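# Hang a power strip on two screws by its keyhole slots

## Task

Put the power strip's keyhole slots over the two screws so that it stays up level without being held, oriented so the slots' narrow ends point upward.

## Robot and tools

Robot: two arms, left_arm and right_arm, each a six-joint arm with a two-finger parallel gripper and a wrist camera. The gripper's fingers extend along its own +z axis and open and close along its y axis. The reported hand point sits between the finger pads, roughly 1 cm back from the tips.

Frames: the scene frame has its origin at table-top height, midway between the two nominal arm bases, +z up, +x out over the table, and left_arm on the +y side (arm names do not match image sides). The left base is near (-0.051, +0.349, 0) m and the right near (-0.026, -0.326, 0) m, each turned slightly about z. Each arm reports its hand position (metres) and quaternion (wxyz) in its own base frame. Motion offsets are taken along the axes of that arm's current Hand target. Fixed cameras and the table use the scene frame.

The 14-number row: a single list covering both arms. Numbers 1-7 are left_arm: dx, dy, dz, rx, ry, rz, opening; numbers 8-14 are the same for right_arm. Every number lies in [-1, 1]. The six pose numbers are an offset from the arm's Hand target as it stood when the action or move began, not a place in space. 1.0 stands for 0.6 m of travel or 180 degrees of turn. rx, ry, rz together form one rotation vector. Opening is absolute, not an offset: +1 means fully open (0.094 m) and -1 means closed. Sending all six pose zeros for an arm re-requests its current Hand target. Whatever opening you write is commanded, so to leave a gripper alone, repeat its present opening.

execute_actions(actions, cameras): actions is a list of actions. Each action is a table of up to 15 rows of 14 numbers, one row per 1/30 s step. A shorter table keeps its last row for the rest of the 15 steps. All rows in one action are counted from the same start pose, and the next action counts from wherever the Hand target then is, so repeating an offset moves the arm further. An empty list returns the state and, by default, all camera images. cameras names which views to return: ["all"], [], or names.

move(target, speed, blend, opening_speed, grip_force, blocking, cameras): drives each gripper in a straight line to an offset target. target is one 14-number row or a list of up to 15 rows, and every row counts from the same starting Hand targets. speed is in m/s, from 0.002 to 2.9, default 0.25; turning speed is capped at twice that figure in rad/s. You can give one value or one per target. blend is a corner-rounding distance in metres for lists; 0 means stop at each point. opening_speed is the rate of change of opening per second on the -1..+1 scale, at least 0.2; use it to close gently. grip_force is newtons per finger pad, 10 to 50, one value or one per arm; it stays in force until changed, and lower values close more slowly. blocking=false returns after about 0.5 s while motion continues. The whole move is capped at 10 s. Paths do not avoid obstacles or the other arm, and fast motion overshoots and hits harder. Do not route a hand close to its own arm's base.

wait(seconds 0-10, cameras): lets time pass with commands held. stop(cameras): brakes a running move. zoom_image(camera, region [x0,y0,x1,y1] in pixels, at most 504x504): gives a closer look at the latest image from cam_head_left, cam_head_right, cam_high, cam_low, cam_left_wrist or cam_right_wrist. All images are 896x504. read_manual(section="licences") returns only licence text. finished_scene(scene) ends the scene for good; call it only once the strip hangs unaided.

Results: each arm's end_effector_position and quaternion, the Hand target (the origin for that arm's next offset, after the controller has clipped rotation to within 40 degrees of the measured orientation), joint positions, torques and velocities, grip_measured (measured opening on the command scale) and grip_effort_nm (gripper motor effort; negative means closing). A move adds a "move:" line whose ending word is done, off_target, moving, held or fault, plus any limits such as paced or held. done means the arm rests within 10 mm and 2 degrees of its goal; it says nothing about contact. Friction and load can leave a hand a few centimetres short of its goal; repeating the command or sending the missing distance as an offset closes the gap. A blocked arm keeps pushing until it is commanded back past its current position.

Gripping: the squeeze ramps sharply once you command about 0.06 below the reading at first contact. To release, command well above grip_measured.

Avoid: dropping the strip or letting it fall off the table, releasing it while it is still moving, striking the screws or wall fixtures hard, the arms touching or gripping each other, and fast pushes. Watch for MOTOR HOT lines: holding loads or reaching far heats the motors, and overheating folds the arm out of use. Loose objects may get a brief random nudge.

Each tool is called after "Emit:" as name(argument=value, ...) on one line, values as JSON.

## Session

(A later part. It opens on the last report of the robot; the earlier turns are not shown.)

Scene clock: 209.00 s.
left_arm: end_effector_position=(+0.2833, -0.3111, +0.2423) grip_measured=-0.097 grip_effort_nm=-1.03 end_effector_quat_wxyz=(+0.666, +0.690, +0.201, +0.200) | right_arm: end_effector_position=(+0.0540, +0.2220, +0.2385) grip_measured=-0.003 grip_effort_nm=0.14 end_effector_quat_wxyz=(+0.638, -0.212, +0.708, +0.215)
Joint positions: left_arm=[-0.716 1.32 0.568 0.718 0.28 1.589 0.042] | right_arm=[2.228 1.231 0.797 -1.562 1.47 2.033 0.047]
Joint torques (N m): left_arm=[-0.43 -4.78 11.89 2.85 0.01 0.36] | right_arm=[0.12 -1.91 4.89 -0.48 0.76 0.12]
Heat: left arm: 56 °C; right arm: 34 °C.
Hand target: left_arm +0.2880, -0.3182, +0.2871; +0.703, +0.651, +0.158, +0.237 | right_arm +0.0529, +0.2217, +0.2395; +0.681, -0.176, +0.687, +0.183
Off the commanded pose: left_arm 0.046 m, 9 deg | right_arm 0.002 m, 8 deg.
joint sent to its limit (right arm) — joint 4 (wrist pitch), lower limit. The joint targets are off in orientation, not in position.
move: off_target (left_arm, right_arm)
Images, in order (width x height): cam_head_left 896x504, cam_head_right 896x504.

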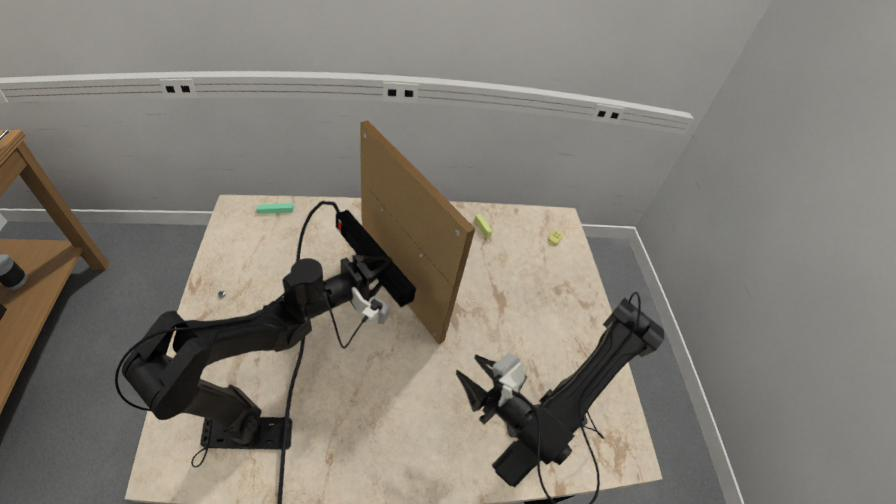

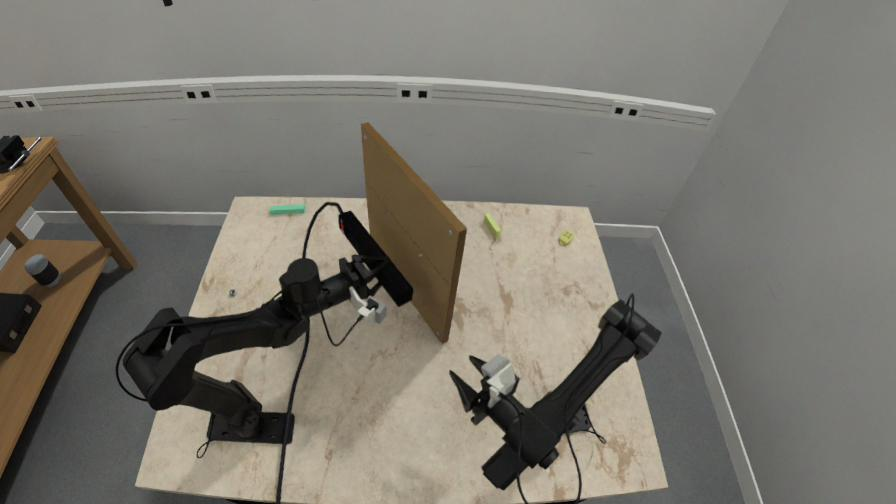

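Emit:
move(target=[0.045,0,0.075,-0.012,0,0,-0.4,0,0,0,0,0,0,0.0], speed=0.08, cameras=["cam_head_left","cam_head_right"])

Emit:
zoom_image(camera="cam_head_left", region=[350, 180, 440, 270])

Emit:
zoom_image(camera="cam_head_right", region=[350, 180, 440, 270])

Scene clock: 223.60 s.
left_arm: end_effector_position=(+0.3286, -0.3377, +0.2513) grip_measured=-0.097 grip_effort_nm=-1.03 end_effector_quat_wxyz=(+0.680, +0.676, +0.193, +0.207) | right_arm: end_effector_position=(+0.0540, +0.2220, +0.2385) grip_measured=-0.003 grip_effort_nm=0.14 end_effector_quat_wxyz=(+0.638, -0.212, +0.708, +0.215)
Joint positions: left_arm=[-0.683 1.542 0.742 0.811 0.315 1.584 0.042] | right_arm=[2.228 1.231 0.797 -1.562 1.47 2.033 0.047]
Joint torques (N m): left_arm=[0.68 -6.5 11.7 2.85 0.11 0.27] | right_arm=[0.27 -2 4.88 -0.47 0.8 0.12]
Heat: left arm: 60 °C; right arm: 34 °C.
Hand target: left_arm +0.3345, -0.3415, +0.2941; +0.716, +0.638, +0.154, +0.240 | right_arm +0.0529, +0.2217, +0.2395; +0.681, -0.176, +0.687, +0.183
Off the commanded pose: left_arm 0.043 m, 8 deg | right_arm 0.002 m, 8 deg.
joint sent to its limit (right arm) — joint 4 (wrist pitch), lower limit. The joint targets are off in orientation, not in position.
move: off_target (left_arm, right_arm)
Images, in order (width x height): cam_head_left 896x504, cam_head_right 896x504.

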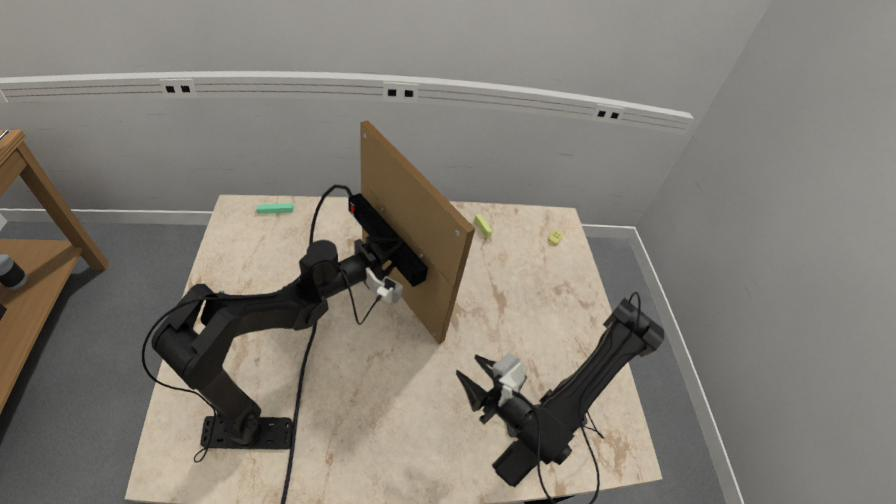

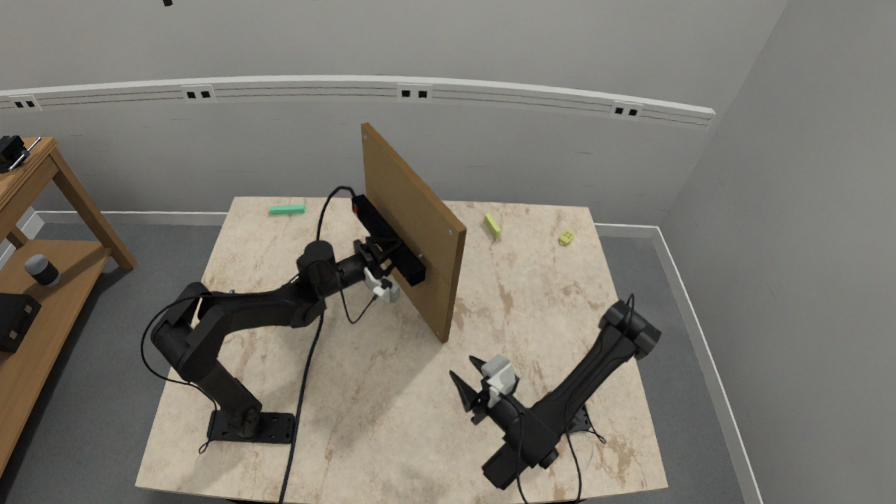

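Scaled by 5.600 from the camera's 896x504 image, which has a finer 1280x720 frame.

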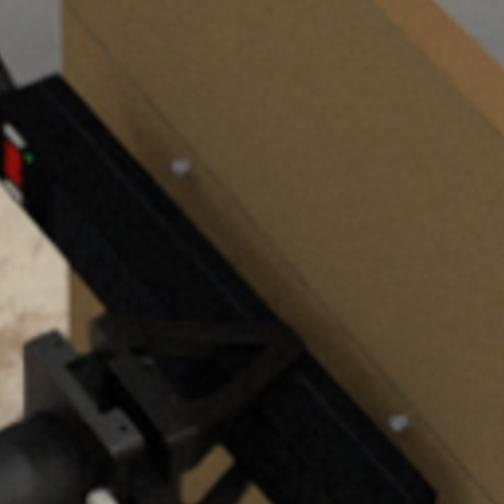

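Scaled by 5.600 from the camera's 896x504 image, which has a finer 1280x720 frame.

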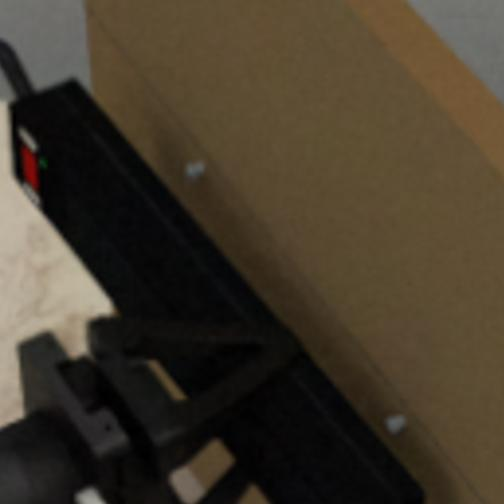

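Emit:
move(target=[0.014,-0.005,0.05,-0.01,0,0.0,-0.4,0,0,0,0,0,0,0.0], speed=0.06, cameras=["cam_head_left","cam_head_right"])

Emit:
zoom_image(camera="cam_head_left", region=[350, 180, 440, 270])

Emit:
zoom_image(camera="cam_head_right", region=[350, 180, 440, 270])

Scene clock: 229.27 s.
left_arm: end_effector_position=(+0.3413, -0.3520, +0.2497) grip_measured=-0.097 grip_effort_nm=-1.03 end_effector_quat_wxyz=(+0.691, +0.672, +0.180, +0.196) | right_arm: end_effector_position=(+0.0540, +0.2220, +0.2385) grip_measured=-0.003 grip_effort_nm=0.14 end_effector_quat_wxyz=(+0.638, -0.212, +0.708, +0.215)
Joint positions: left_arm=[-0.673 1.638 0.807 0.867 0.36 1.574 0.042] | right_arm=[2.228 1.231 0.797 -1.562 1.47 2.033 0.047]
Joint torques (N m): left_arm=[-0.54 -5.2 14.67 2.83 -0.34 0.22] | right_arm=[0.25 -1.8 4.96 -0.49 0.79 0.13]
Heat: left arm: 61 °C; right arm: 34 °C.
Hand target: left_arm +0.3578, -0.3623, +0.2961; +0.726, +0.626, +0.150, +0.243 | right_arm +0.0529, +0.2217, +0.2395; +0.681, -0.176, +0.687, +0.183
Off the commanded pose: left_arm 0.050 m, 9 deg | right_arm 0.002 m, 8 deg.
joint sent to its limit (right arm) — joint 4 (wrist pitch), lower limit. The joint targets are off in orientation, not in position.
move: off_target (left_arm, right_arm)
Images, in order (width x height): cam_head_left 896x504, cam_head_right 896x504.

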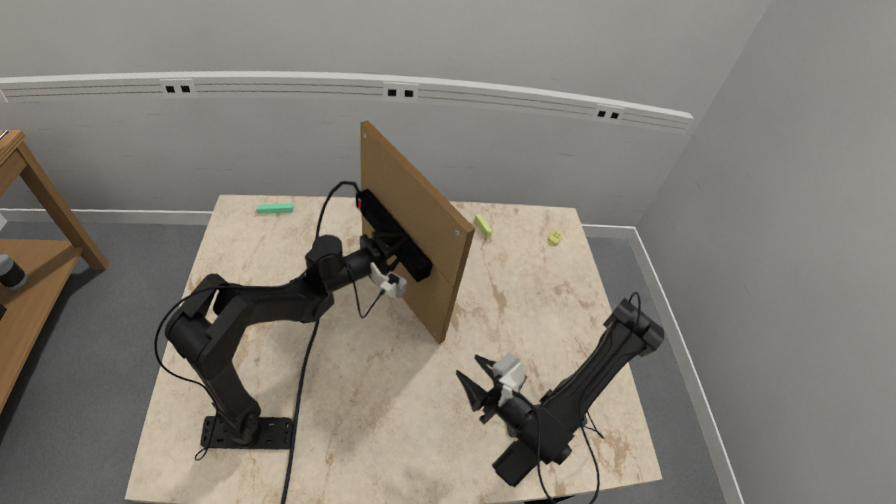

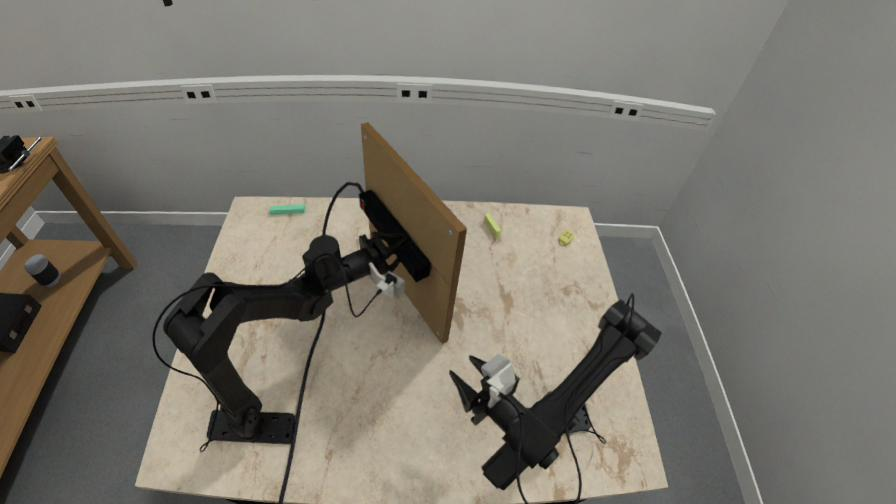

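Scaled by 5.600 from the camera's 896x504 image, which has a finer 1280x720 frame.

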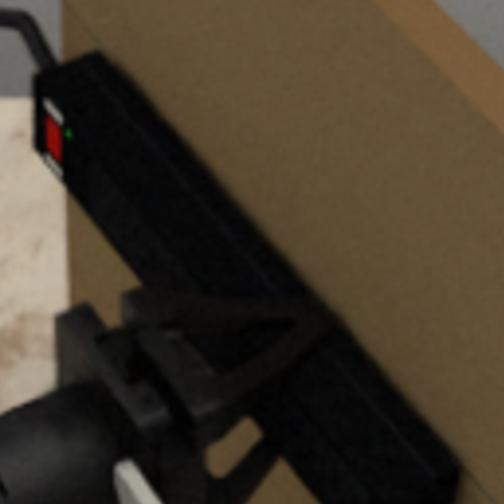

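Scaled by 5.600 from the camera's 896x504 image, which has a finer 1280x720 frame.

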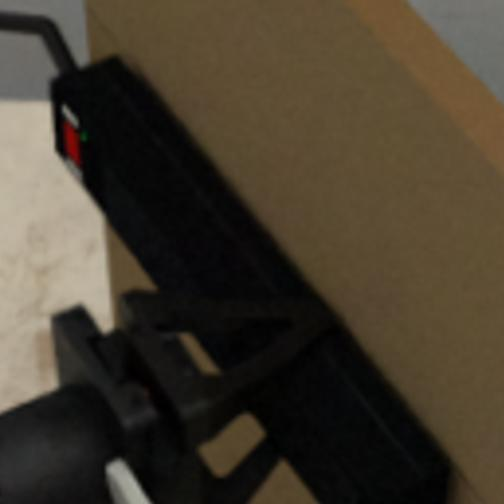

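Emit:
move(target=[0.005,-0.006,0.04,0.01,0.006,-0.004,-0.4,0,0,0,0,0,0,0.0], speed=0.06, cameras=["cam_head_left"])

Emit:
zoom_image(camera="cam_head_left", region=[350, 180, 440, 270])

Scene clock: 234.50 s.
left_arm: end_effector_position=(+0.3417, -0.3530, +0.2494) grip_measured=-0.097 grip_effort_nm=-1.03 end_effector_quat_wxyz=(+0.689, +0.675, +0.178, +0.193) | right_arm: end_effector_position=(+0.0540, +0.2220, +0.2385) grip_measured=-0.003 grip_effort_nm=0.14 end_effector_quat_wxyz=(+0.638, -0.212, +0.708, +0.215)
Joint positions: left_arm=[-0.67 1.639 0.816 0.849 0.371 1.577 0.042] | right_arm=[2.228 1.231 0.797 -1.562 1.47 2.033 0.047]
Joint torques (N m): left_arm=[-2.91 -2.22 20.71 2.31 -0.86 0.16] | right_arm=[0.14 -2 4.93 -0.48 0.79 0.11]
Heat: left arm: 59 °C; right arm: 34 °C.
Hand target: left_arm +0.3733, -0.3811, +0.2971; +0.716, +0.634, +0.164, +0.242 | right_arm +0.0529, +0.2217, +0.2395; +0.681, -0.176, +0.687, +0.183
Off the commanded pose: left_arm 0.064 m, 8 deg | right_arm 0.002 m, 8 deg.
joint sent to its limit (right arm) — joint 4 (wrist pitch), lower limit. The joint targets are off in orientation, not in position.
move: off_target (left_arm, right_arm)
Images, in order (width x height): cam_head_left 896x504.

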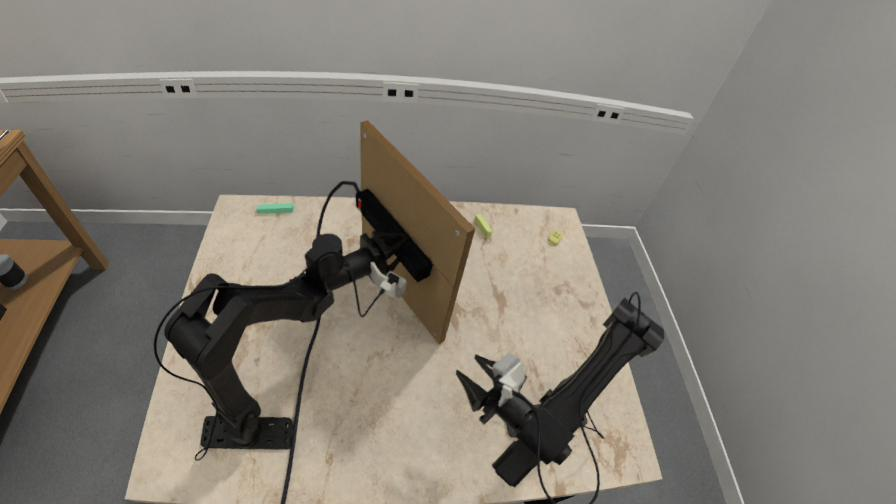

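Scaled by 5.600 from the camera's 896x504 image, which has a finer 1280x720 frame.

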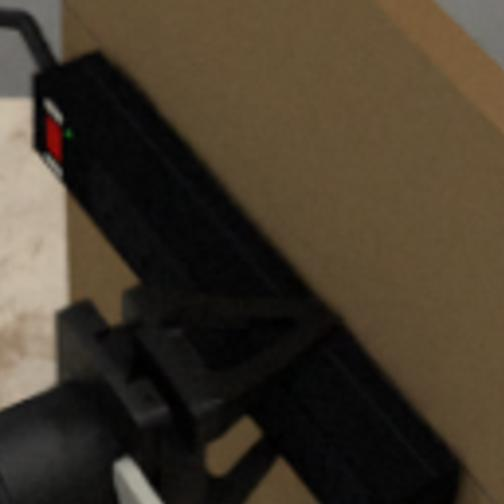

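Emit:
move(target=[-0.012,0.02,-0.035,0,0,-0.006,-0.4,0,0,0,0,0,0,0.0], speed=0.06, cameras=["cam_head_left"])

Emit:
zoom_image(camera="cam_head_left", region=[350, 180, 440, 270])

Scene clock: 239.30 s.
left_arm: end_effector_position=(+0.3415, -0.3521, +0.2487) grip_measured=-0.097 grip_effort_nm=-1.03 end_effector_quat_wxyz=(+0.681, +0.680, +0.196, +0.187) | right_arm: end_effector_position=(+0.0540, +0.2220, +0.2385) grip_measured=-0.003 grip_effort_nm=0.14 end_effector_quat_wxyz=(+0.638, -0.212, +0.708, +0.215)
Joint positions: left_arm=[-0.678 1.618 0.822 0.795 0.345 1.559 0.042] | right_arm=[2.228 1.231 0.797 -1.562 1.47 2.033 0.047]
Joint torques (N m): left_arm=[-2.65 -7.17 15.62 2.57 -0.64 0.17] | right_arm=[0.13 -1.96 4.78 -0.49 0.8 0.14]
Heat: left arm: 59 °C; right arm: 34 °C.
Hand target: left_arm +0.3544, -0.3668, +0.3054; +0.718, +0.633, +0.170, +0.235 | right_arm +0.0529, +0.2217, +0.2395; +0.681, -0.176, +0.687, +0.183
Off the commanded pose: left_arm 0.060 m, 9 deg | right_arm 0.002 m, 8 deg.
joint sent to its limit (right arm) — joint 4 (wrist pitch), lower limit. The joint targets are off in orientation, not in position.
move: off_target (left_arm, right_arm)
Images, in order (width x height): cam_head_left 896x504.

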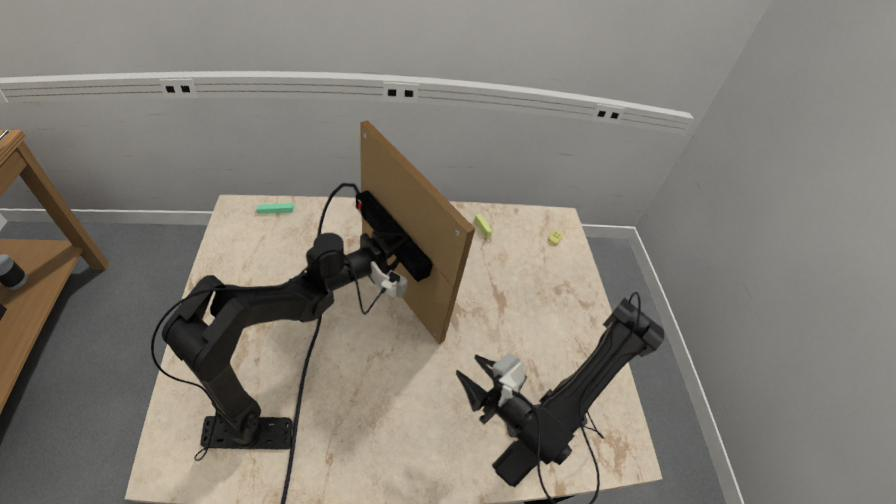

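Scaled by 5.600 from the camera's 896x504 image, which has a finer 1280x720 frame.

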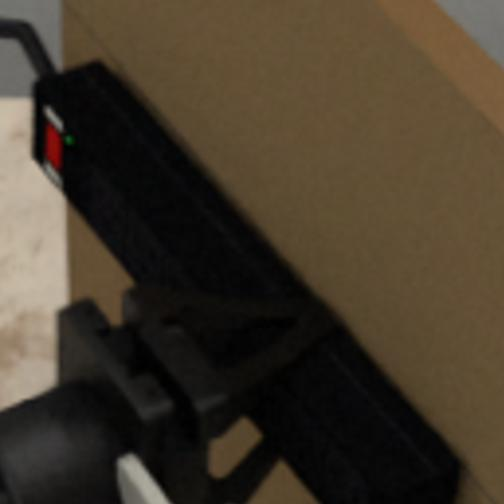

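Emit:
move(target=[-0.01,0.02,-0.015,0,0,0.02,-0.4,0,0,0,0,0,0,0.0], speed=0.06, cameras=["cam_head_left"])

Emit:
zoom_image(camera="cam_head_left", region=[350, 180, 440, 270])

Scene clock: 244.50 s.
left_arm: end_effector_position=(+0.3401, -0.3508, +0.2512) grip_measured=-0.097 grip_effort_nm=-1.03 end_effector_quat_wxyz=(+0.665, +0.689, +0.197, +0.209) | right_arm: end_effector_position=(+0.0540, +0.2220, +0.2385) grip_measured=-0.003 grip_effort_nm=0.14 end_effector_quat_wxyz=(+0.638, -0.212, +0.708, +0.215)
Joint positions: left_arm=[-0.697 1.584 0.828 0.728 0.291 1.606 0.042] | right_arm=[2.228 1.231 0.797 -1.562 1.47 2.033 0.047]
Joint torques (N m): left_arm=[-2 -9.22 13.81 2.79 -0.24 0.35] | right_arm=[0.24 -1.91 4.96 -0.49 0.8 0.11]
Heat: left arm: 58 °C; right arm: 34 °C.
Hand target: left_arm +0.3430, -0.3616, +0.3156; +0.710, +0.638, +0.150, +0.257 | right_arm +0.0529, +0.2217, +0.2395; +0.681, -0.176, +0.687, +0.183
Off the commanded pose: left_arm 0.065 m, 11 deg | right_arm 0.002 m, 8 deg.
joint sent to its limit (right arm) — joint 4 (wrist pitch), lower limit. The joint targets are off in orientation, not in position.
move: off_target (left_arm, right_arm)
Images, in order (width x height): cam_head_left 896x504.

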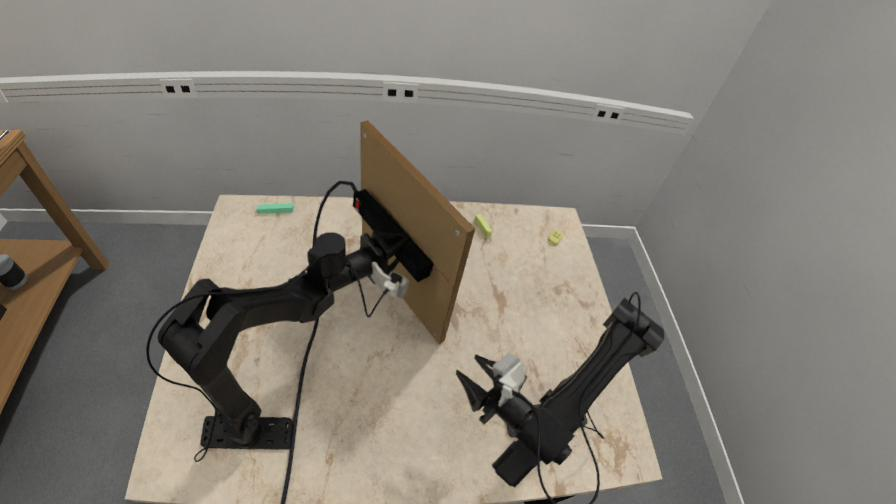

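Scaled by 5.600 from the camera's 896x504 image, which has a finer 1280x720 frame.

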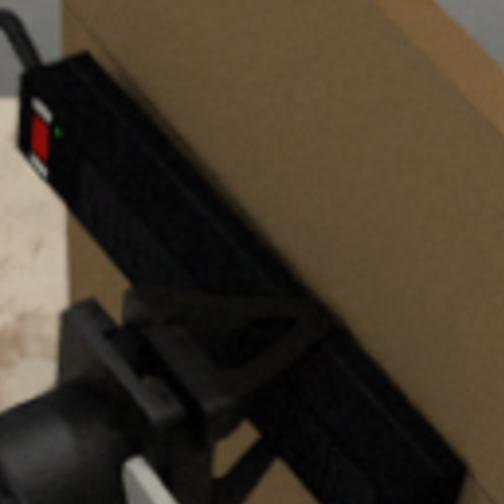

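Emit:
move(target=[-0.005,0,0.03,0,0.03,0.0,-0.4,0,0,0,0,0,0,0.0], speed=0.06, cameras=["cam_head_left"])

Emit:
zoom_image(camera="cam_head_left", region=[350, 180, 440, 270])

Scene clock: 251.00 s.
left_arm: end_effector_position=(+0.3420, -0.3524, +0.2526) grip_measured=-0.098 grip_effort_nm=-1.03 end_effector_quat_wxyz=(+0.650, +0.683, +0.229, +0.243) | right_arm: end_effector_position=(+0.0540, +0.2220, +0.2385) grip_measured=-0.003 grip_effort_nm=0.14 end_effector_quat_wxyz=(+0.638, -0.212, +0.708, +0.215)
Joint positions: left_arm=[-0.752 1.571 0.833 0.7 0.138 1.611 0.042] | right_arm=[2.228 1.231 0.797 -1.562 1.47 2.033 0.047]
Joint torques (N m): left_arm=[-3.67 -5.27 16.57 3.11 -0.34 0.36] | right_arm=[0.21 -1.91 4.85 -0.51 0.78 0.11]
Heat: left arm: 58 °C; right arm: 34 °C.
Hand target: left_arm +0.3503, -0.3782, +0.3177; +0.702, +0.625, +0.184, +0.287 | right_arm +0.0529, +0.2217, +0.2395; +0.681, -0.176, +0.687, +0.183
Off the commanded pose: left_arm 0.071 m, 12 deg | right_arm 0.002 m, 8 deg.
joint sent to its limit (right arm) — joint 4 (wrist pitch), lower limit. The joint targets are off in orientation, not in position.
move: off_target (left_arm, right_arm)
Images, in order (width x height): cam_head_left 896x504.

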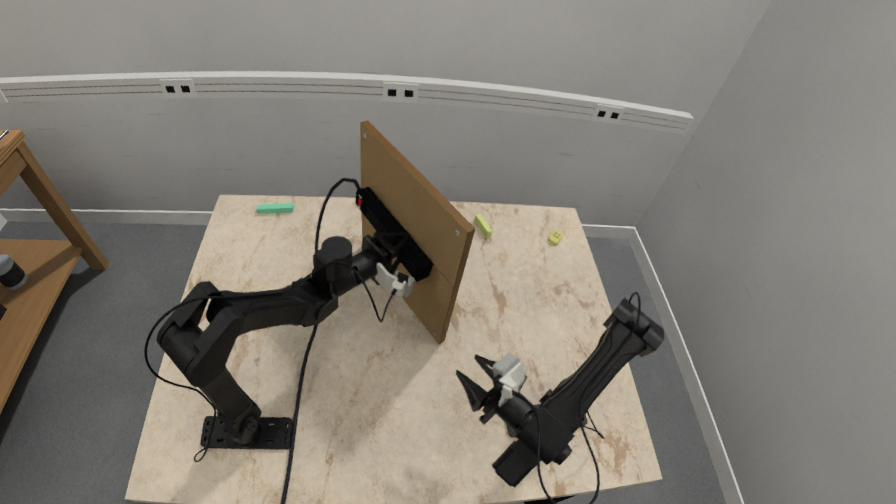

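Scaled by 5.600 from the camera's 896x504 image, which has a finer 1280x720 frame.

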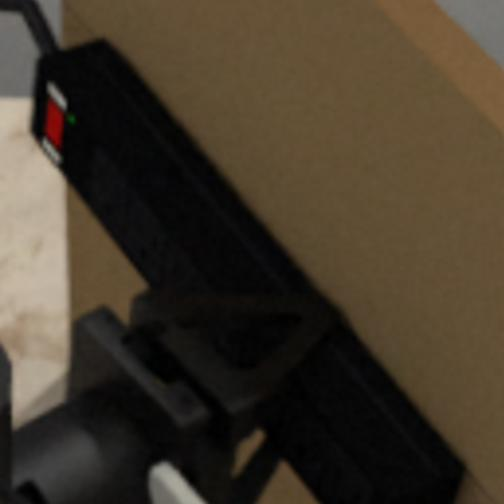

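Emit:
move(target=[-0.02,0.025,-0.01,0,-0.015,-0.005,-0.4,0,0,0,0,0,0,0.0], speed=0.05, cameras=["cam_head_left"])

Emit:
zoom_image(camera="cam_head_left", region=[350, 180, 440, 270])

Scene clock: 255.50 s.
left_arm: end_effector_position=(+0.3406, -0.3520, +0.2530) grip_measured=-0.098 grip_effort_nm=-1.03 end_effector_quat_wxyz=(+0.639, +0.691, +0.236, +0.242) | right_arm: end_effector_position=(+0.0540, +0.2220, +0.2385) grip_measured=-0.003 grip_effort_nm=0.14 end_effector_quat_wxyz=(+0.638, -0.212, +0.708, +0.215)
Joint positions: left_arm=[-0.76 1.552 0.847 0.638 0.12 1.611 0.042] | right_arm=[2.228 1.231 0.797 -1.562 1.47 2.033 0.047]
Joint torques (N m): left_arm=[-3.96 -7.99 15.49 3.19 0.17 0.28] | right_arm=[0.24 -1.92 4.78 -0.48 0.8 0.13]
Heat: left arm: 60 °C; right arm: 34 °C.
Hand target: left_arm +0.3347, -0.3803, +0.3305; +0.709, +0.630, +0.172, +0.267 | right_arm +0.0529, +0.2217, +0.2395; +0.681, -0.176, +0.687, +0.183
Off the commanded pose: left_arm 0.083 m, 13 deg | right_arm 0.002 m, 8 deg.
joint sent to its limit (right arm) — joint 4 (wrist pitch), lower limit. The joint targets are off in orientation, not in position.
move: off_target (left_arm, right_arm)
Images, in order (width x height): cam_head_left 896x504.

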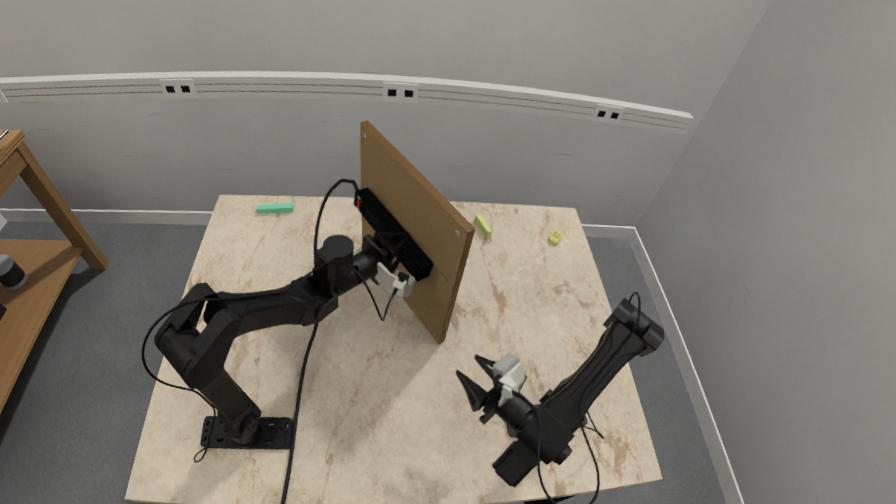

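Scaled by 5.600 from the camera's 896x504 image, which has a finer 1280x720 frame.

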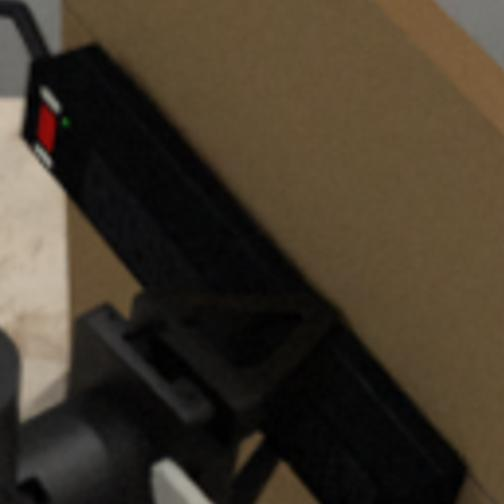

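Emit:
move(target=[-0.02,0.02,0.0,0,0.012,0,-0.4,0,0,0,0,0,0,0.0], speed=0.05, cameras=["cam_head_left"])

Emit:
zoom_image(camera="cam_head_left", region=[350, 180, 440, 270])

Scene clock: 259.20 s.
left_arm: end_effector_position=(+0.3377, -0.3501, +0.2571) grip_measured=-0.098 grip_effort_nm=-1.03 end_effector_quat_wxyz=(+0.621, +0.689, +0.259, +0.271) | right_arm: end_effector_position=(+0.0540, +0.2220, +0.2385) grip_measured=-0.003 grip_effort_nm=0.14 end_effector_quat_wxyz=(+0.638, -0.212, +0.708, +0.215)
Joint positions: left_arm=[-0.81 1.522 0.854 0.585 -0.011 1.622 0.042] | right_arm=[2.228 1.231 0.797 -1.562 1.47 2.033 0.047]
Joint torques (N m): left_arm=[-4.89 -8.42 15.53 3.31 0.51 0.28] | right_arm=[0.25 -1.94 4.94 -0.49 0.79 0.1]
Heat: left arm: 61 °C; right arm: 34 °C.
Hand target: left_arm +0.3232, -0.3867, +0.3411; +0.705, +0.625, +0.185, +0.279 | right_arm +0.0529, +0.2217, +0.2395; +0.681, -0.176, +0.687, +0.183
Off the commanded pose: left_arm 0.093 m, 15 deg | right_arm 0.002 m, 8 deg.
joint sent to its limit (right arm) — joint 4 (wrist pitch), lower limit. The joint targets are off in orientation, not in position.
move: off_target (left_arm, right_arm)
Images, in order (width x height): cam_head_left 896x504.

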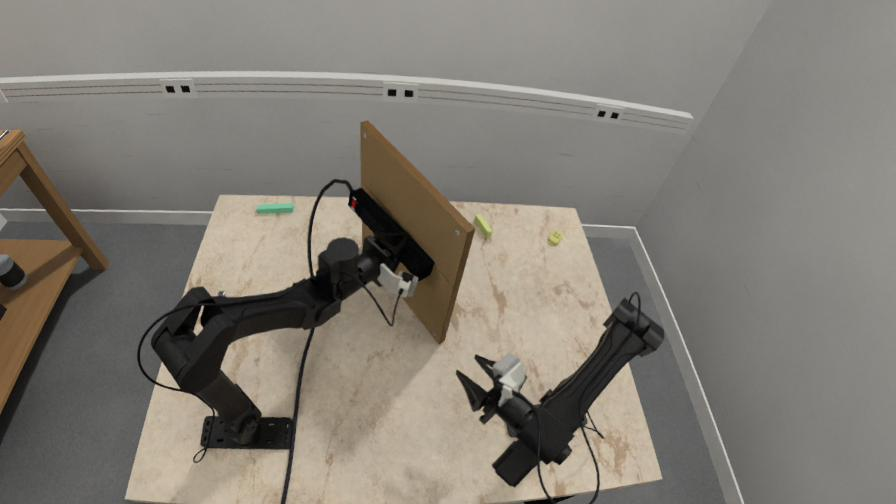

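Scaled by 5.600 from the camera's 896x504 image, which has a finer 1280x720 frame.

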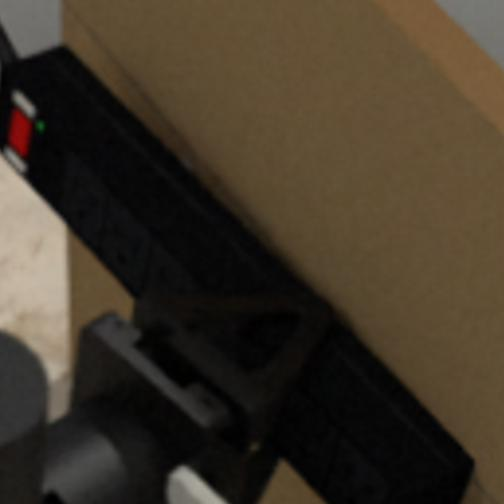

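Emit:
move(target=[0.045,0.01,0.02,0,0.0,0.0,-0.4,0,0,0,0,0,0,0.0], speed=0.06, cameras=["cam_head_left"])

Emit:
zoom_image(camera="cam_head_left", region=[350, 180, 440, 270])

Scene clock: 266.43 s.
left_arm: end_effector_position=(+0.3279, -0.3650, +0.2790) grip_measured=-0.099 grip_effort_nm=-1.03 end_effector_quat_wxyz=(+0.646, +0.695, +0.217, +0.230) | right_arm: end_effector_position=(+0.0540, +0.2220, +0.2385) grip_measured=-0.003 grip_effort_nm=0.14 end_effector_quat_wxyz=(+0.638, -0.212, +0.708, +0.215)
Joint positions: left_arm=[-0.791 1.514 0.918 0.535 0.136 1.619 0.042] | right_arm=[2.228 1.231 0.797 -1.562 1.47 2.033 0.047]
Joint torques (N m): left_arm=[0.68 -4.66 17.2 3.36 -0.18 0.2] | right_arm=[0.25 -1.95 4.98 -0.5 0.76 0.15]
Heat: left arm: 65 °C; right arm: 34 °C.
Hand target: left_arm +0.3506, -0.3788, +0.3513; +0.705, +0.625, +0.185, +0.279 | right_arm +0.0529, +0.2217, +0.2395; +0.681, -0.176, +0.687, +0.183
Off the commanded pose: left_arm 0.077 m, 13 deg | right_arm 0.002 m, 8 deg.
joint sent to its limit (right arm) — joint 4 (wrist pitch), lower limit. The joint targets are off in orientation, not in position.
move: off_target (left_arm, right_arm)
Images, in order (width x height): cam_head_left 896x504.

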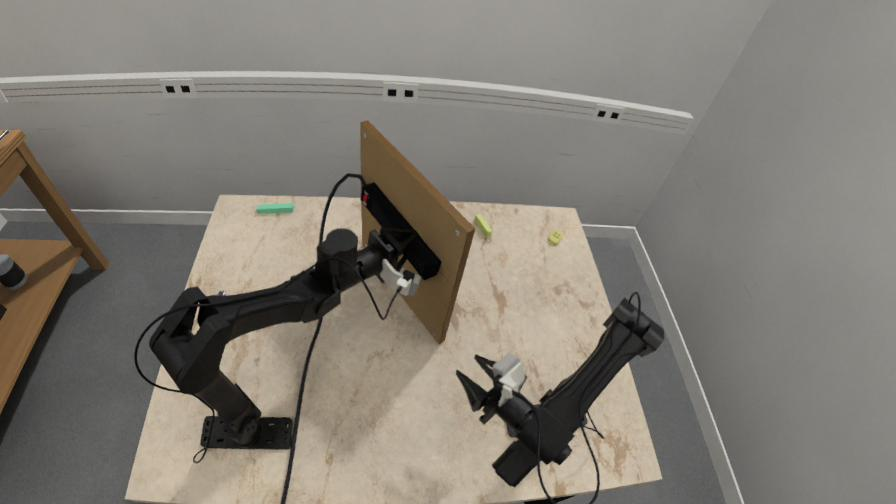

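Scaled by 5.600 from the camera's 896x504 image, which has a finer 1280x720 frame.

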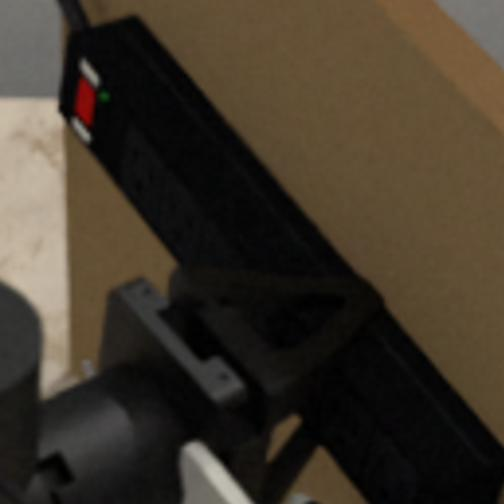

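Emit:
move(target=[0.035,-0.05,-0.025,0,0.0,0.0,-0.4,0,0,0,0,0,0,0.0], speed=0.05, cameras=["cam_head_left"])

Emit:
zoom_image(camera="cam_head_left", region=[350, 180, 440, 270])

Scene clock: 272.67 s.
left_arm: end_effector_position=(+0.3498, -0.3535, +0.2912) grip_measured=-0.099 grip_effort_nm=-1.03 end_effector_quat_wxyz=(+0.677, +0.665, +0.206, +0.237) | right_arm: end_effector_position=(+0.0540, +0.2220, +0.2385) grip_measured=-0.003 grip_effort_nm=0.14 end_effector_quat_wxyz=(+0.638, -0.212, +0.708, +0.215)
Joint positions: left_arm=[-0.714 1.561 0.918 0.673 0.219 1.6 0.042] | right_arm=[2.228 1.231 0.797 -1.562 1.47 2.033 0.047]
Joint torques (N m): left_arm=[0.36 -4.42 11.19 3.13 -0.29 0.26] | right_arm=[0.1 -1.94 4.83 -0.49 0.79 0.14]
Heat: left arm: 67 °C; right arm: 34 °C.
Hand target: left_arm +0.3625, -0.3560, +0.3213; +0.705, +0.625, +0.185, +0.279 | right_arm +0.0529, +0.2217, +0.2395; +0.681, -0.176, +0.687, +0.183
Off the commanded pose: left_arm 0.033 m, 8 deg | right_arm 0.002 m, 8 deg.
joint sent to its limit (right arm) — joint 4 (wrist pitch), lower limit. The joint targets are off in orientation, not in position.
move: off_target (left_arm, right_arm)
Images, in order (width x height): cam_head_left 896x504.

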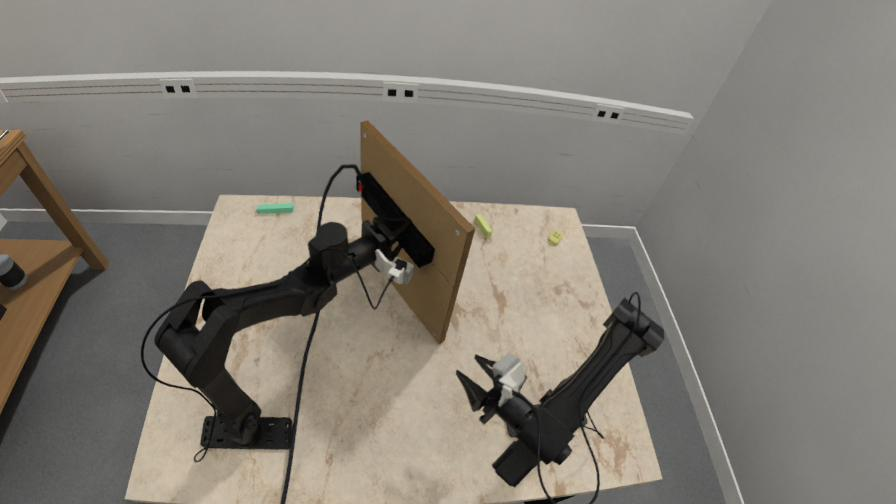

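Scaled by 5.600 from the camera's 896x504 image, which has a finer 1280x720 frame.

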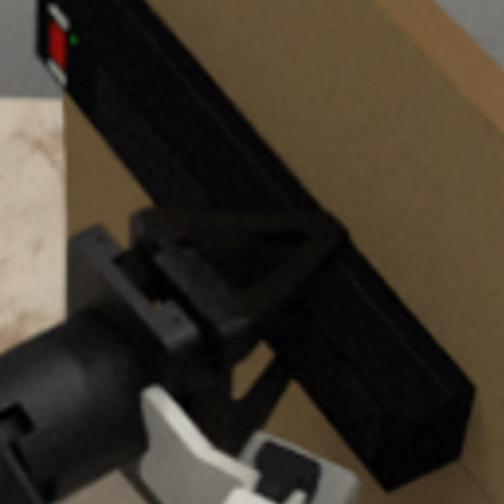

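Emit:
move(target=[0,-0.055,-0.02,0,0.0,0.0,-0.4,0,0,0,0,0,0,0.0], speed=0.05, cameras=["cam_head_left"])

Emit:
zoom_image(camera="cam_head_left", region=[350, 180, 440, 270])

Scene clock: 278.37 s.
left_arm: end_effector_position=(+0.3561, -0.3469, +0.2778) grip_measured=-0.099 grip_effort_nm=-1.03 end_effector_quat_wxyz=(+0.697, +0.638, +0.206, +0.253) | right_arm: end_effector_position=(+0.0540, +0.2220, +0.2385) grip_measured=-0.003 grip_effort_nm=0.13 end_effector_quat_wxyz=(+0.638, -0.212, +0.708, +0.215)
Joint positions: left_arm=[-0.699 1.624 0.843 0.885 0.21 1.584 0.042] | right_arm=[2.228 1.231 0.797 -1.562 1.47 2.033 0.047]
Joint torques (N m): left_arm=[0.09 -5.29 8.85 2.51 -0.09 0.39] | right_arm=[0.16 -1.91 4.85 -0.48 0.79 0.12]
Heat: left arm: 68 °C; right arm: 34 °C.
Hand target: left_arm +0.3605, -0.3487, +0.2870; +0.705, +0.625, +0.185, +0.279 | right_arm +0.0529, +0.2217, +0.2395; +0.681, -0.176, +0.687, +0.183
Off the commanded pose: left_arm 0.010 m, 4 deg | right_arm 0.002 m, 8 deg.
joint sent to its limit (right arm) — joint 4 (wrist pitch), lower limit. The joint targets are off in orientation, not in position.
move: off_target (left_arm, right_arm)
Images, in order (width x height): cam_head_left 896x504.

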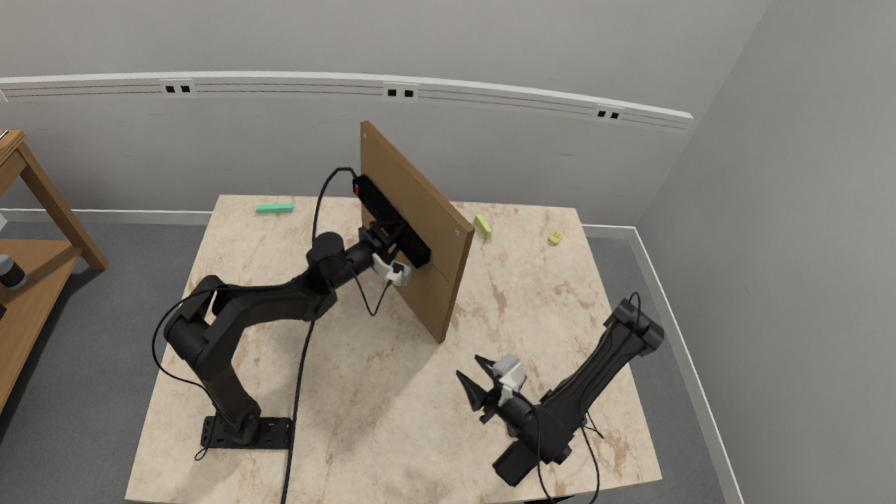

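Scaled by 5.600 from the camera's 896x504 image, which has a finer 1280x720 frame.

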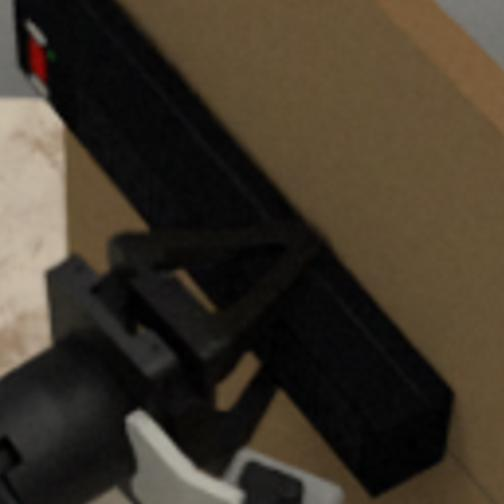

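Emit:
move(target=[-0.02,-0.045,0.005,0.015,0.0,-0.004,-0.4,0,0,0,0,0,0,0.0], speed=0.05, cameras=["cam_head_left"])

Emit:
zoom_image(camera="cam_head_left", region=[350, 180, 440, 270])

Scene clock: 282.70 s.
left_arm: end_effector_position=(+0.3557, -0.3461, +0.2759) grip_measured=-0.099 grip_effort_nm=-1.03 end_effector_quat_wxyz=(+0.710, +0.622, +0.206, +0.259) | right_arm: end_effector_position=(+0.0540, +0.2220, +0.2385) grip_measured=-0.003 grip_effort_nm=0.14 end_effector_quat_wxyz=(+0.638, -0.212, +0.708, +0.215)
Joint positions: left_arm=[-0.703 1.653 0.817 0.982 0.195 1.572 0.042] | right_arm=[2.228 1.231 0.797 -1.562 1.47 2.033 0.047]
Joint torques (N m): left_arm=[-2.65 -3.73 9.01 1.77 -0.26 0.52] | right_arm=[0.31 -1.94 4.89 -0.49 0.8 0.16]
Heat: left arm: 66 °C; right arm: 34 °C.
Hand target: left_arm +0.3576, -0.3601, +0.2597; +0.692, +0.640, +0.196, +0.270 | right_arm +0.0529, +0.2217, +0.2395; +0.681, -0.176, +0.687, +0.183
Off the commanded pose: left_arm 0.022 m, 3 deg | right_arm 0.002 m, 8 deg.
joint sent to its limit (right arm) — joint 4 (wrist pitch), lower limit. The joint targets are off in orientation, not in position.
move: off_target (left_arm, right_arm)
Images, in order (width x height): cam_head_left 896x504.

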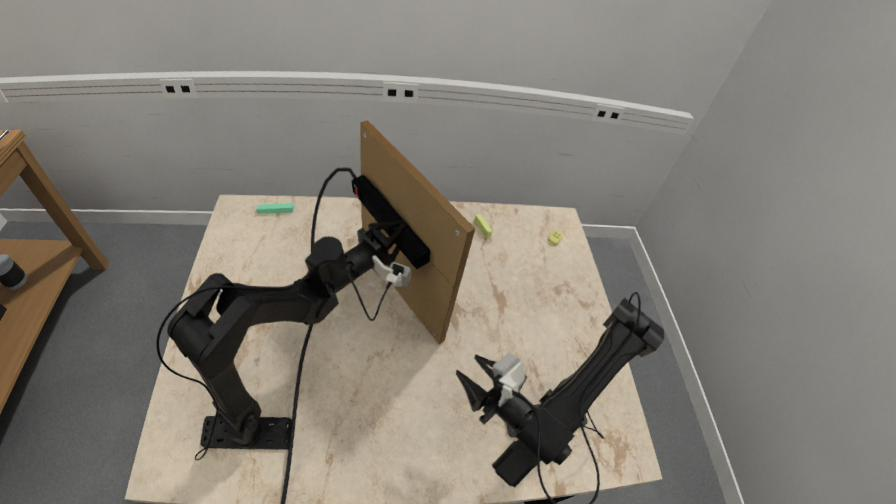

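Scaled by 5.600 from the camera's 896x504 image, which has a finer 1280x720 frame.

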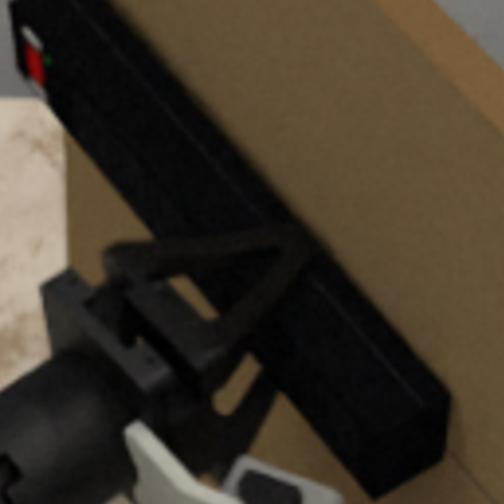

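Emit:
move(target=[0,0,-0.06,0,0.0,0.0,-0.4,0,0,0,0,0,0,0.0], speed=0.05, cameras=["cam_head_left","cam_head_right"])

Emit:
zoom_image(camera="cam_head_left", region=[340, 170, 440, 270])

Emit:
zoom_image(camera="cam_head_right", region=[340, 170, 440, 270])

Scene clock: 288.93 s.
left_arm: end_effector_position=(+0.3400, -0.3317, +0.2255) grip_measured=-0.099 grip_effort_nm=-1.03 end_effector_quat_wxyz=(+0.667, +0.665, +0.230, +0.247) | right_arm: end_effector_position=(+0.0540, +0.2220, +0.2385) grip_measured=-0.003 grip_effort_nm=0.14 end_effector_quat_wxyz=(+0.638, -0.212, +0.708, +0.215)
Joint positions: left_arm=[-0.71 1.611 0.686 0.936 0.173 1.591 0.042] | right_arm=[2.228 1.231 0.797 -1.562 1.47 2.033 0.047]
Joint torques (N m): left_arm=[-0.21 -9.26 7.62 2.58 0.12 0.32] | right_arm=[0.18 -1.94 4.72 -0.49 0.79 0.17]
Heat: left arm: 62 °C; right arm: 34 °C.
Hand target: left_arm +0.3353, -0.3321, +0.2561; +0.692, +0.640, +0.196, +0.270 | right_arm +0.0529, +0.2217, +0.2395; +0.681, -0.176, +0.687, +0.183
Off the commanded pose: left_arm 0.031 m, 6 deg | right_arm 0.002 m, 8 deg.
joint sent to its limit (right arm) — joint 4 (wrist pitch), lower limit. The joint targets are off in orientation, not in position.
move: off_target (left_arm, right_arm)
Images, in order (width x height): cam_head_left 896x504, cam_head_right 896x504.

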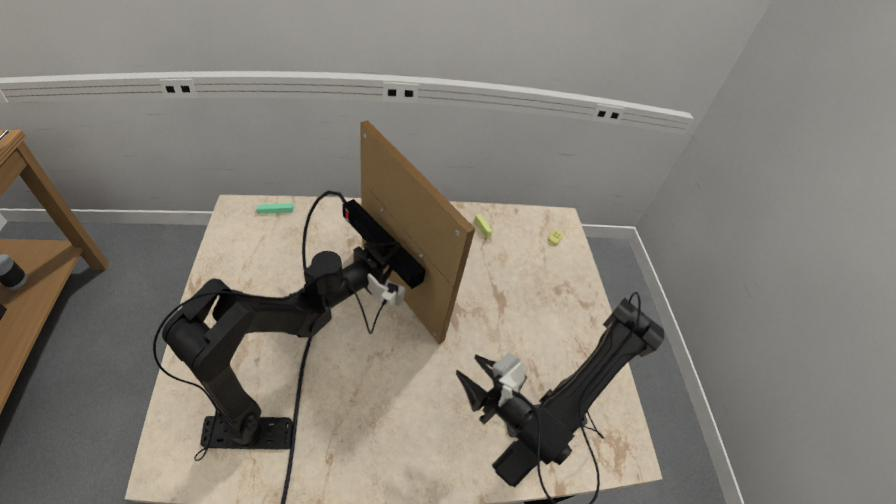

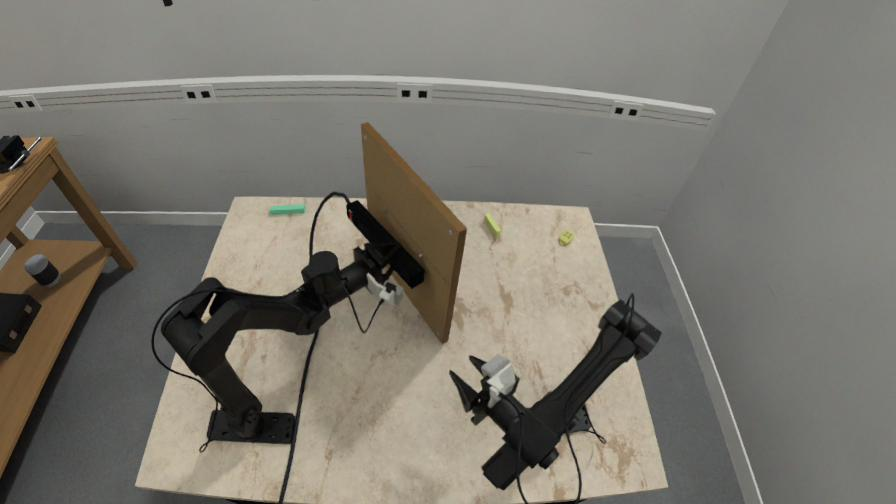

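Scaled by 5.040 from the camera's 896x504 image, which has a finer 1280x720 frame.

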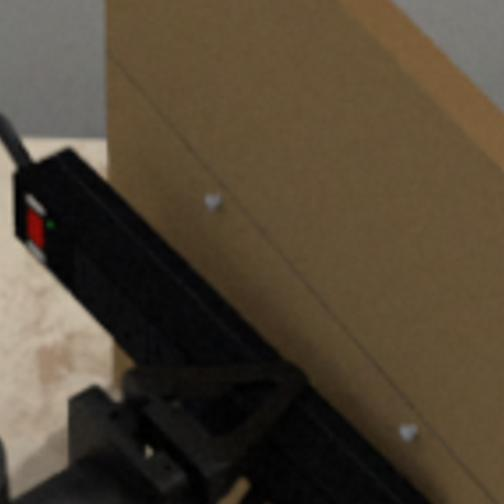

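Scaled by 5.040 from the camera's 896x504 image, which has a finer 1280x720 frame.

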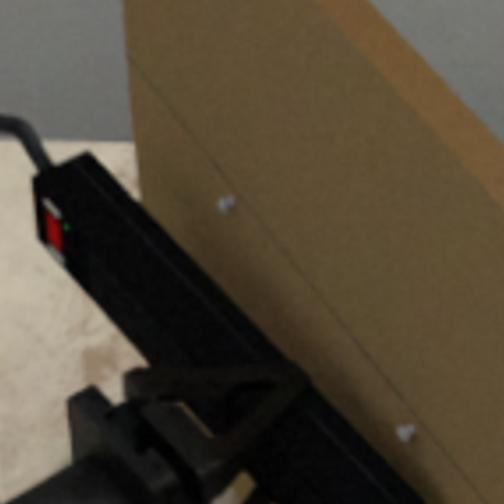

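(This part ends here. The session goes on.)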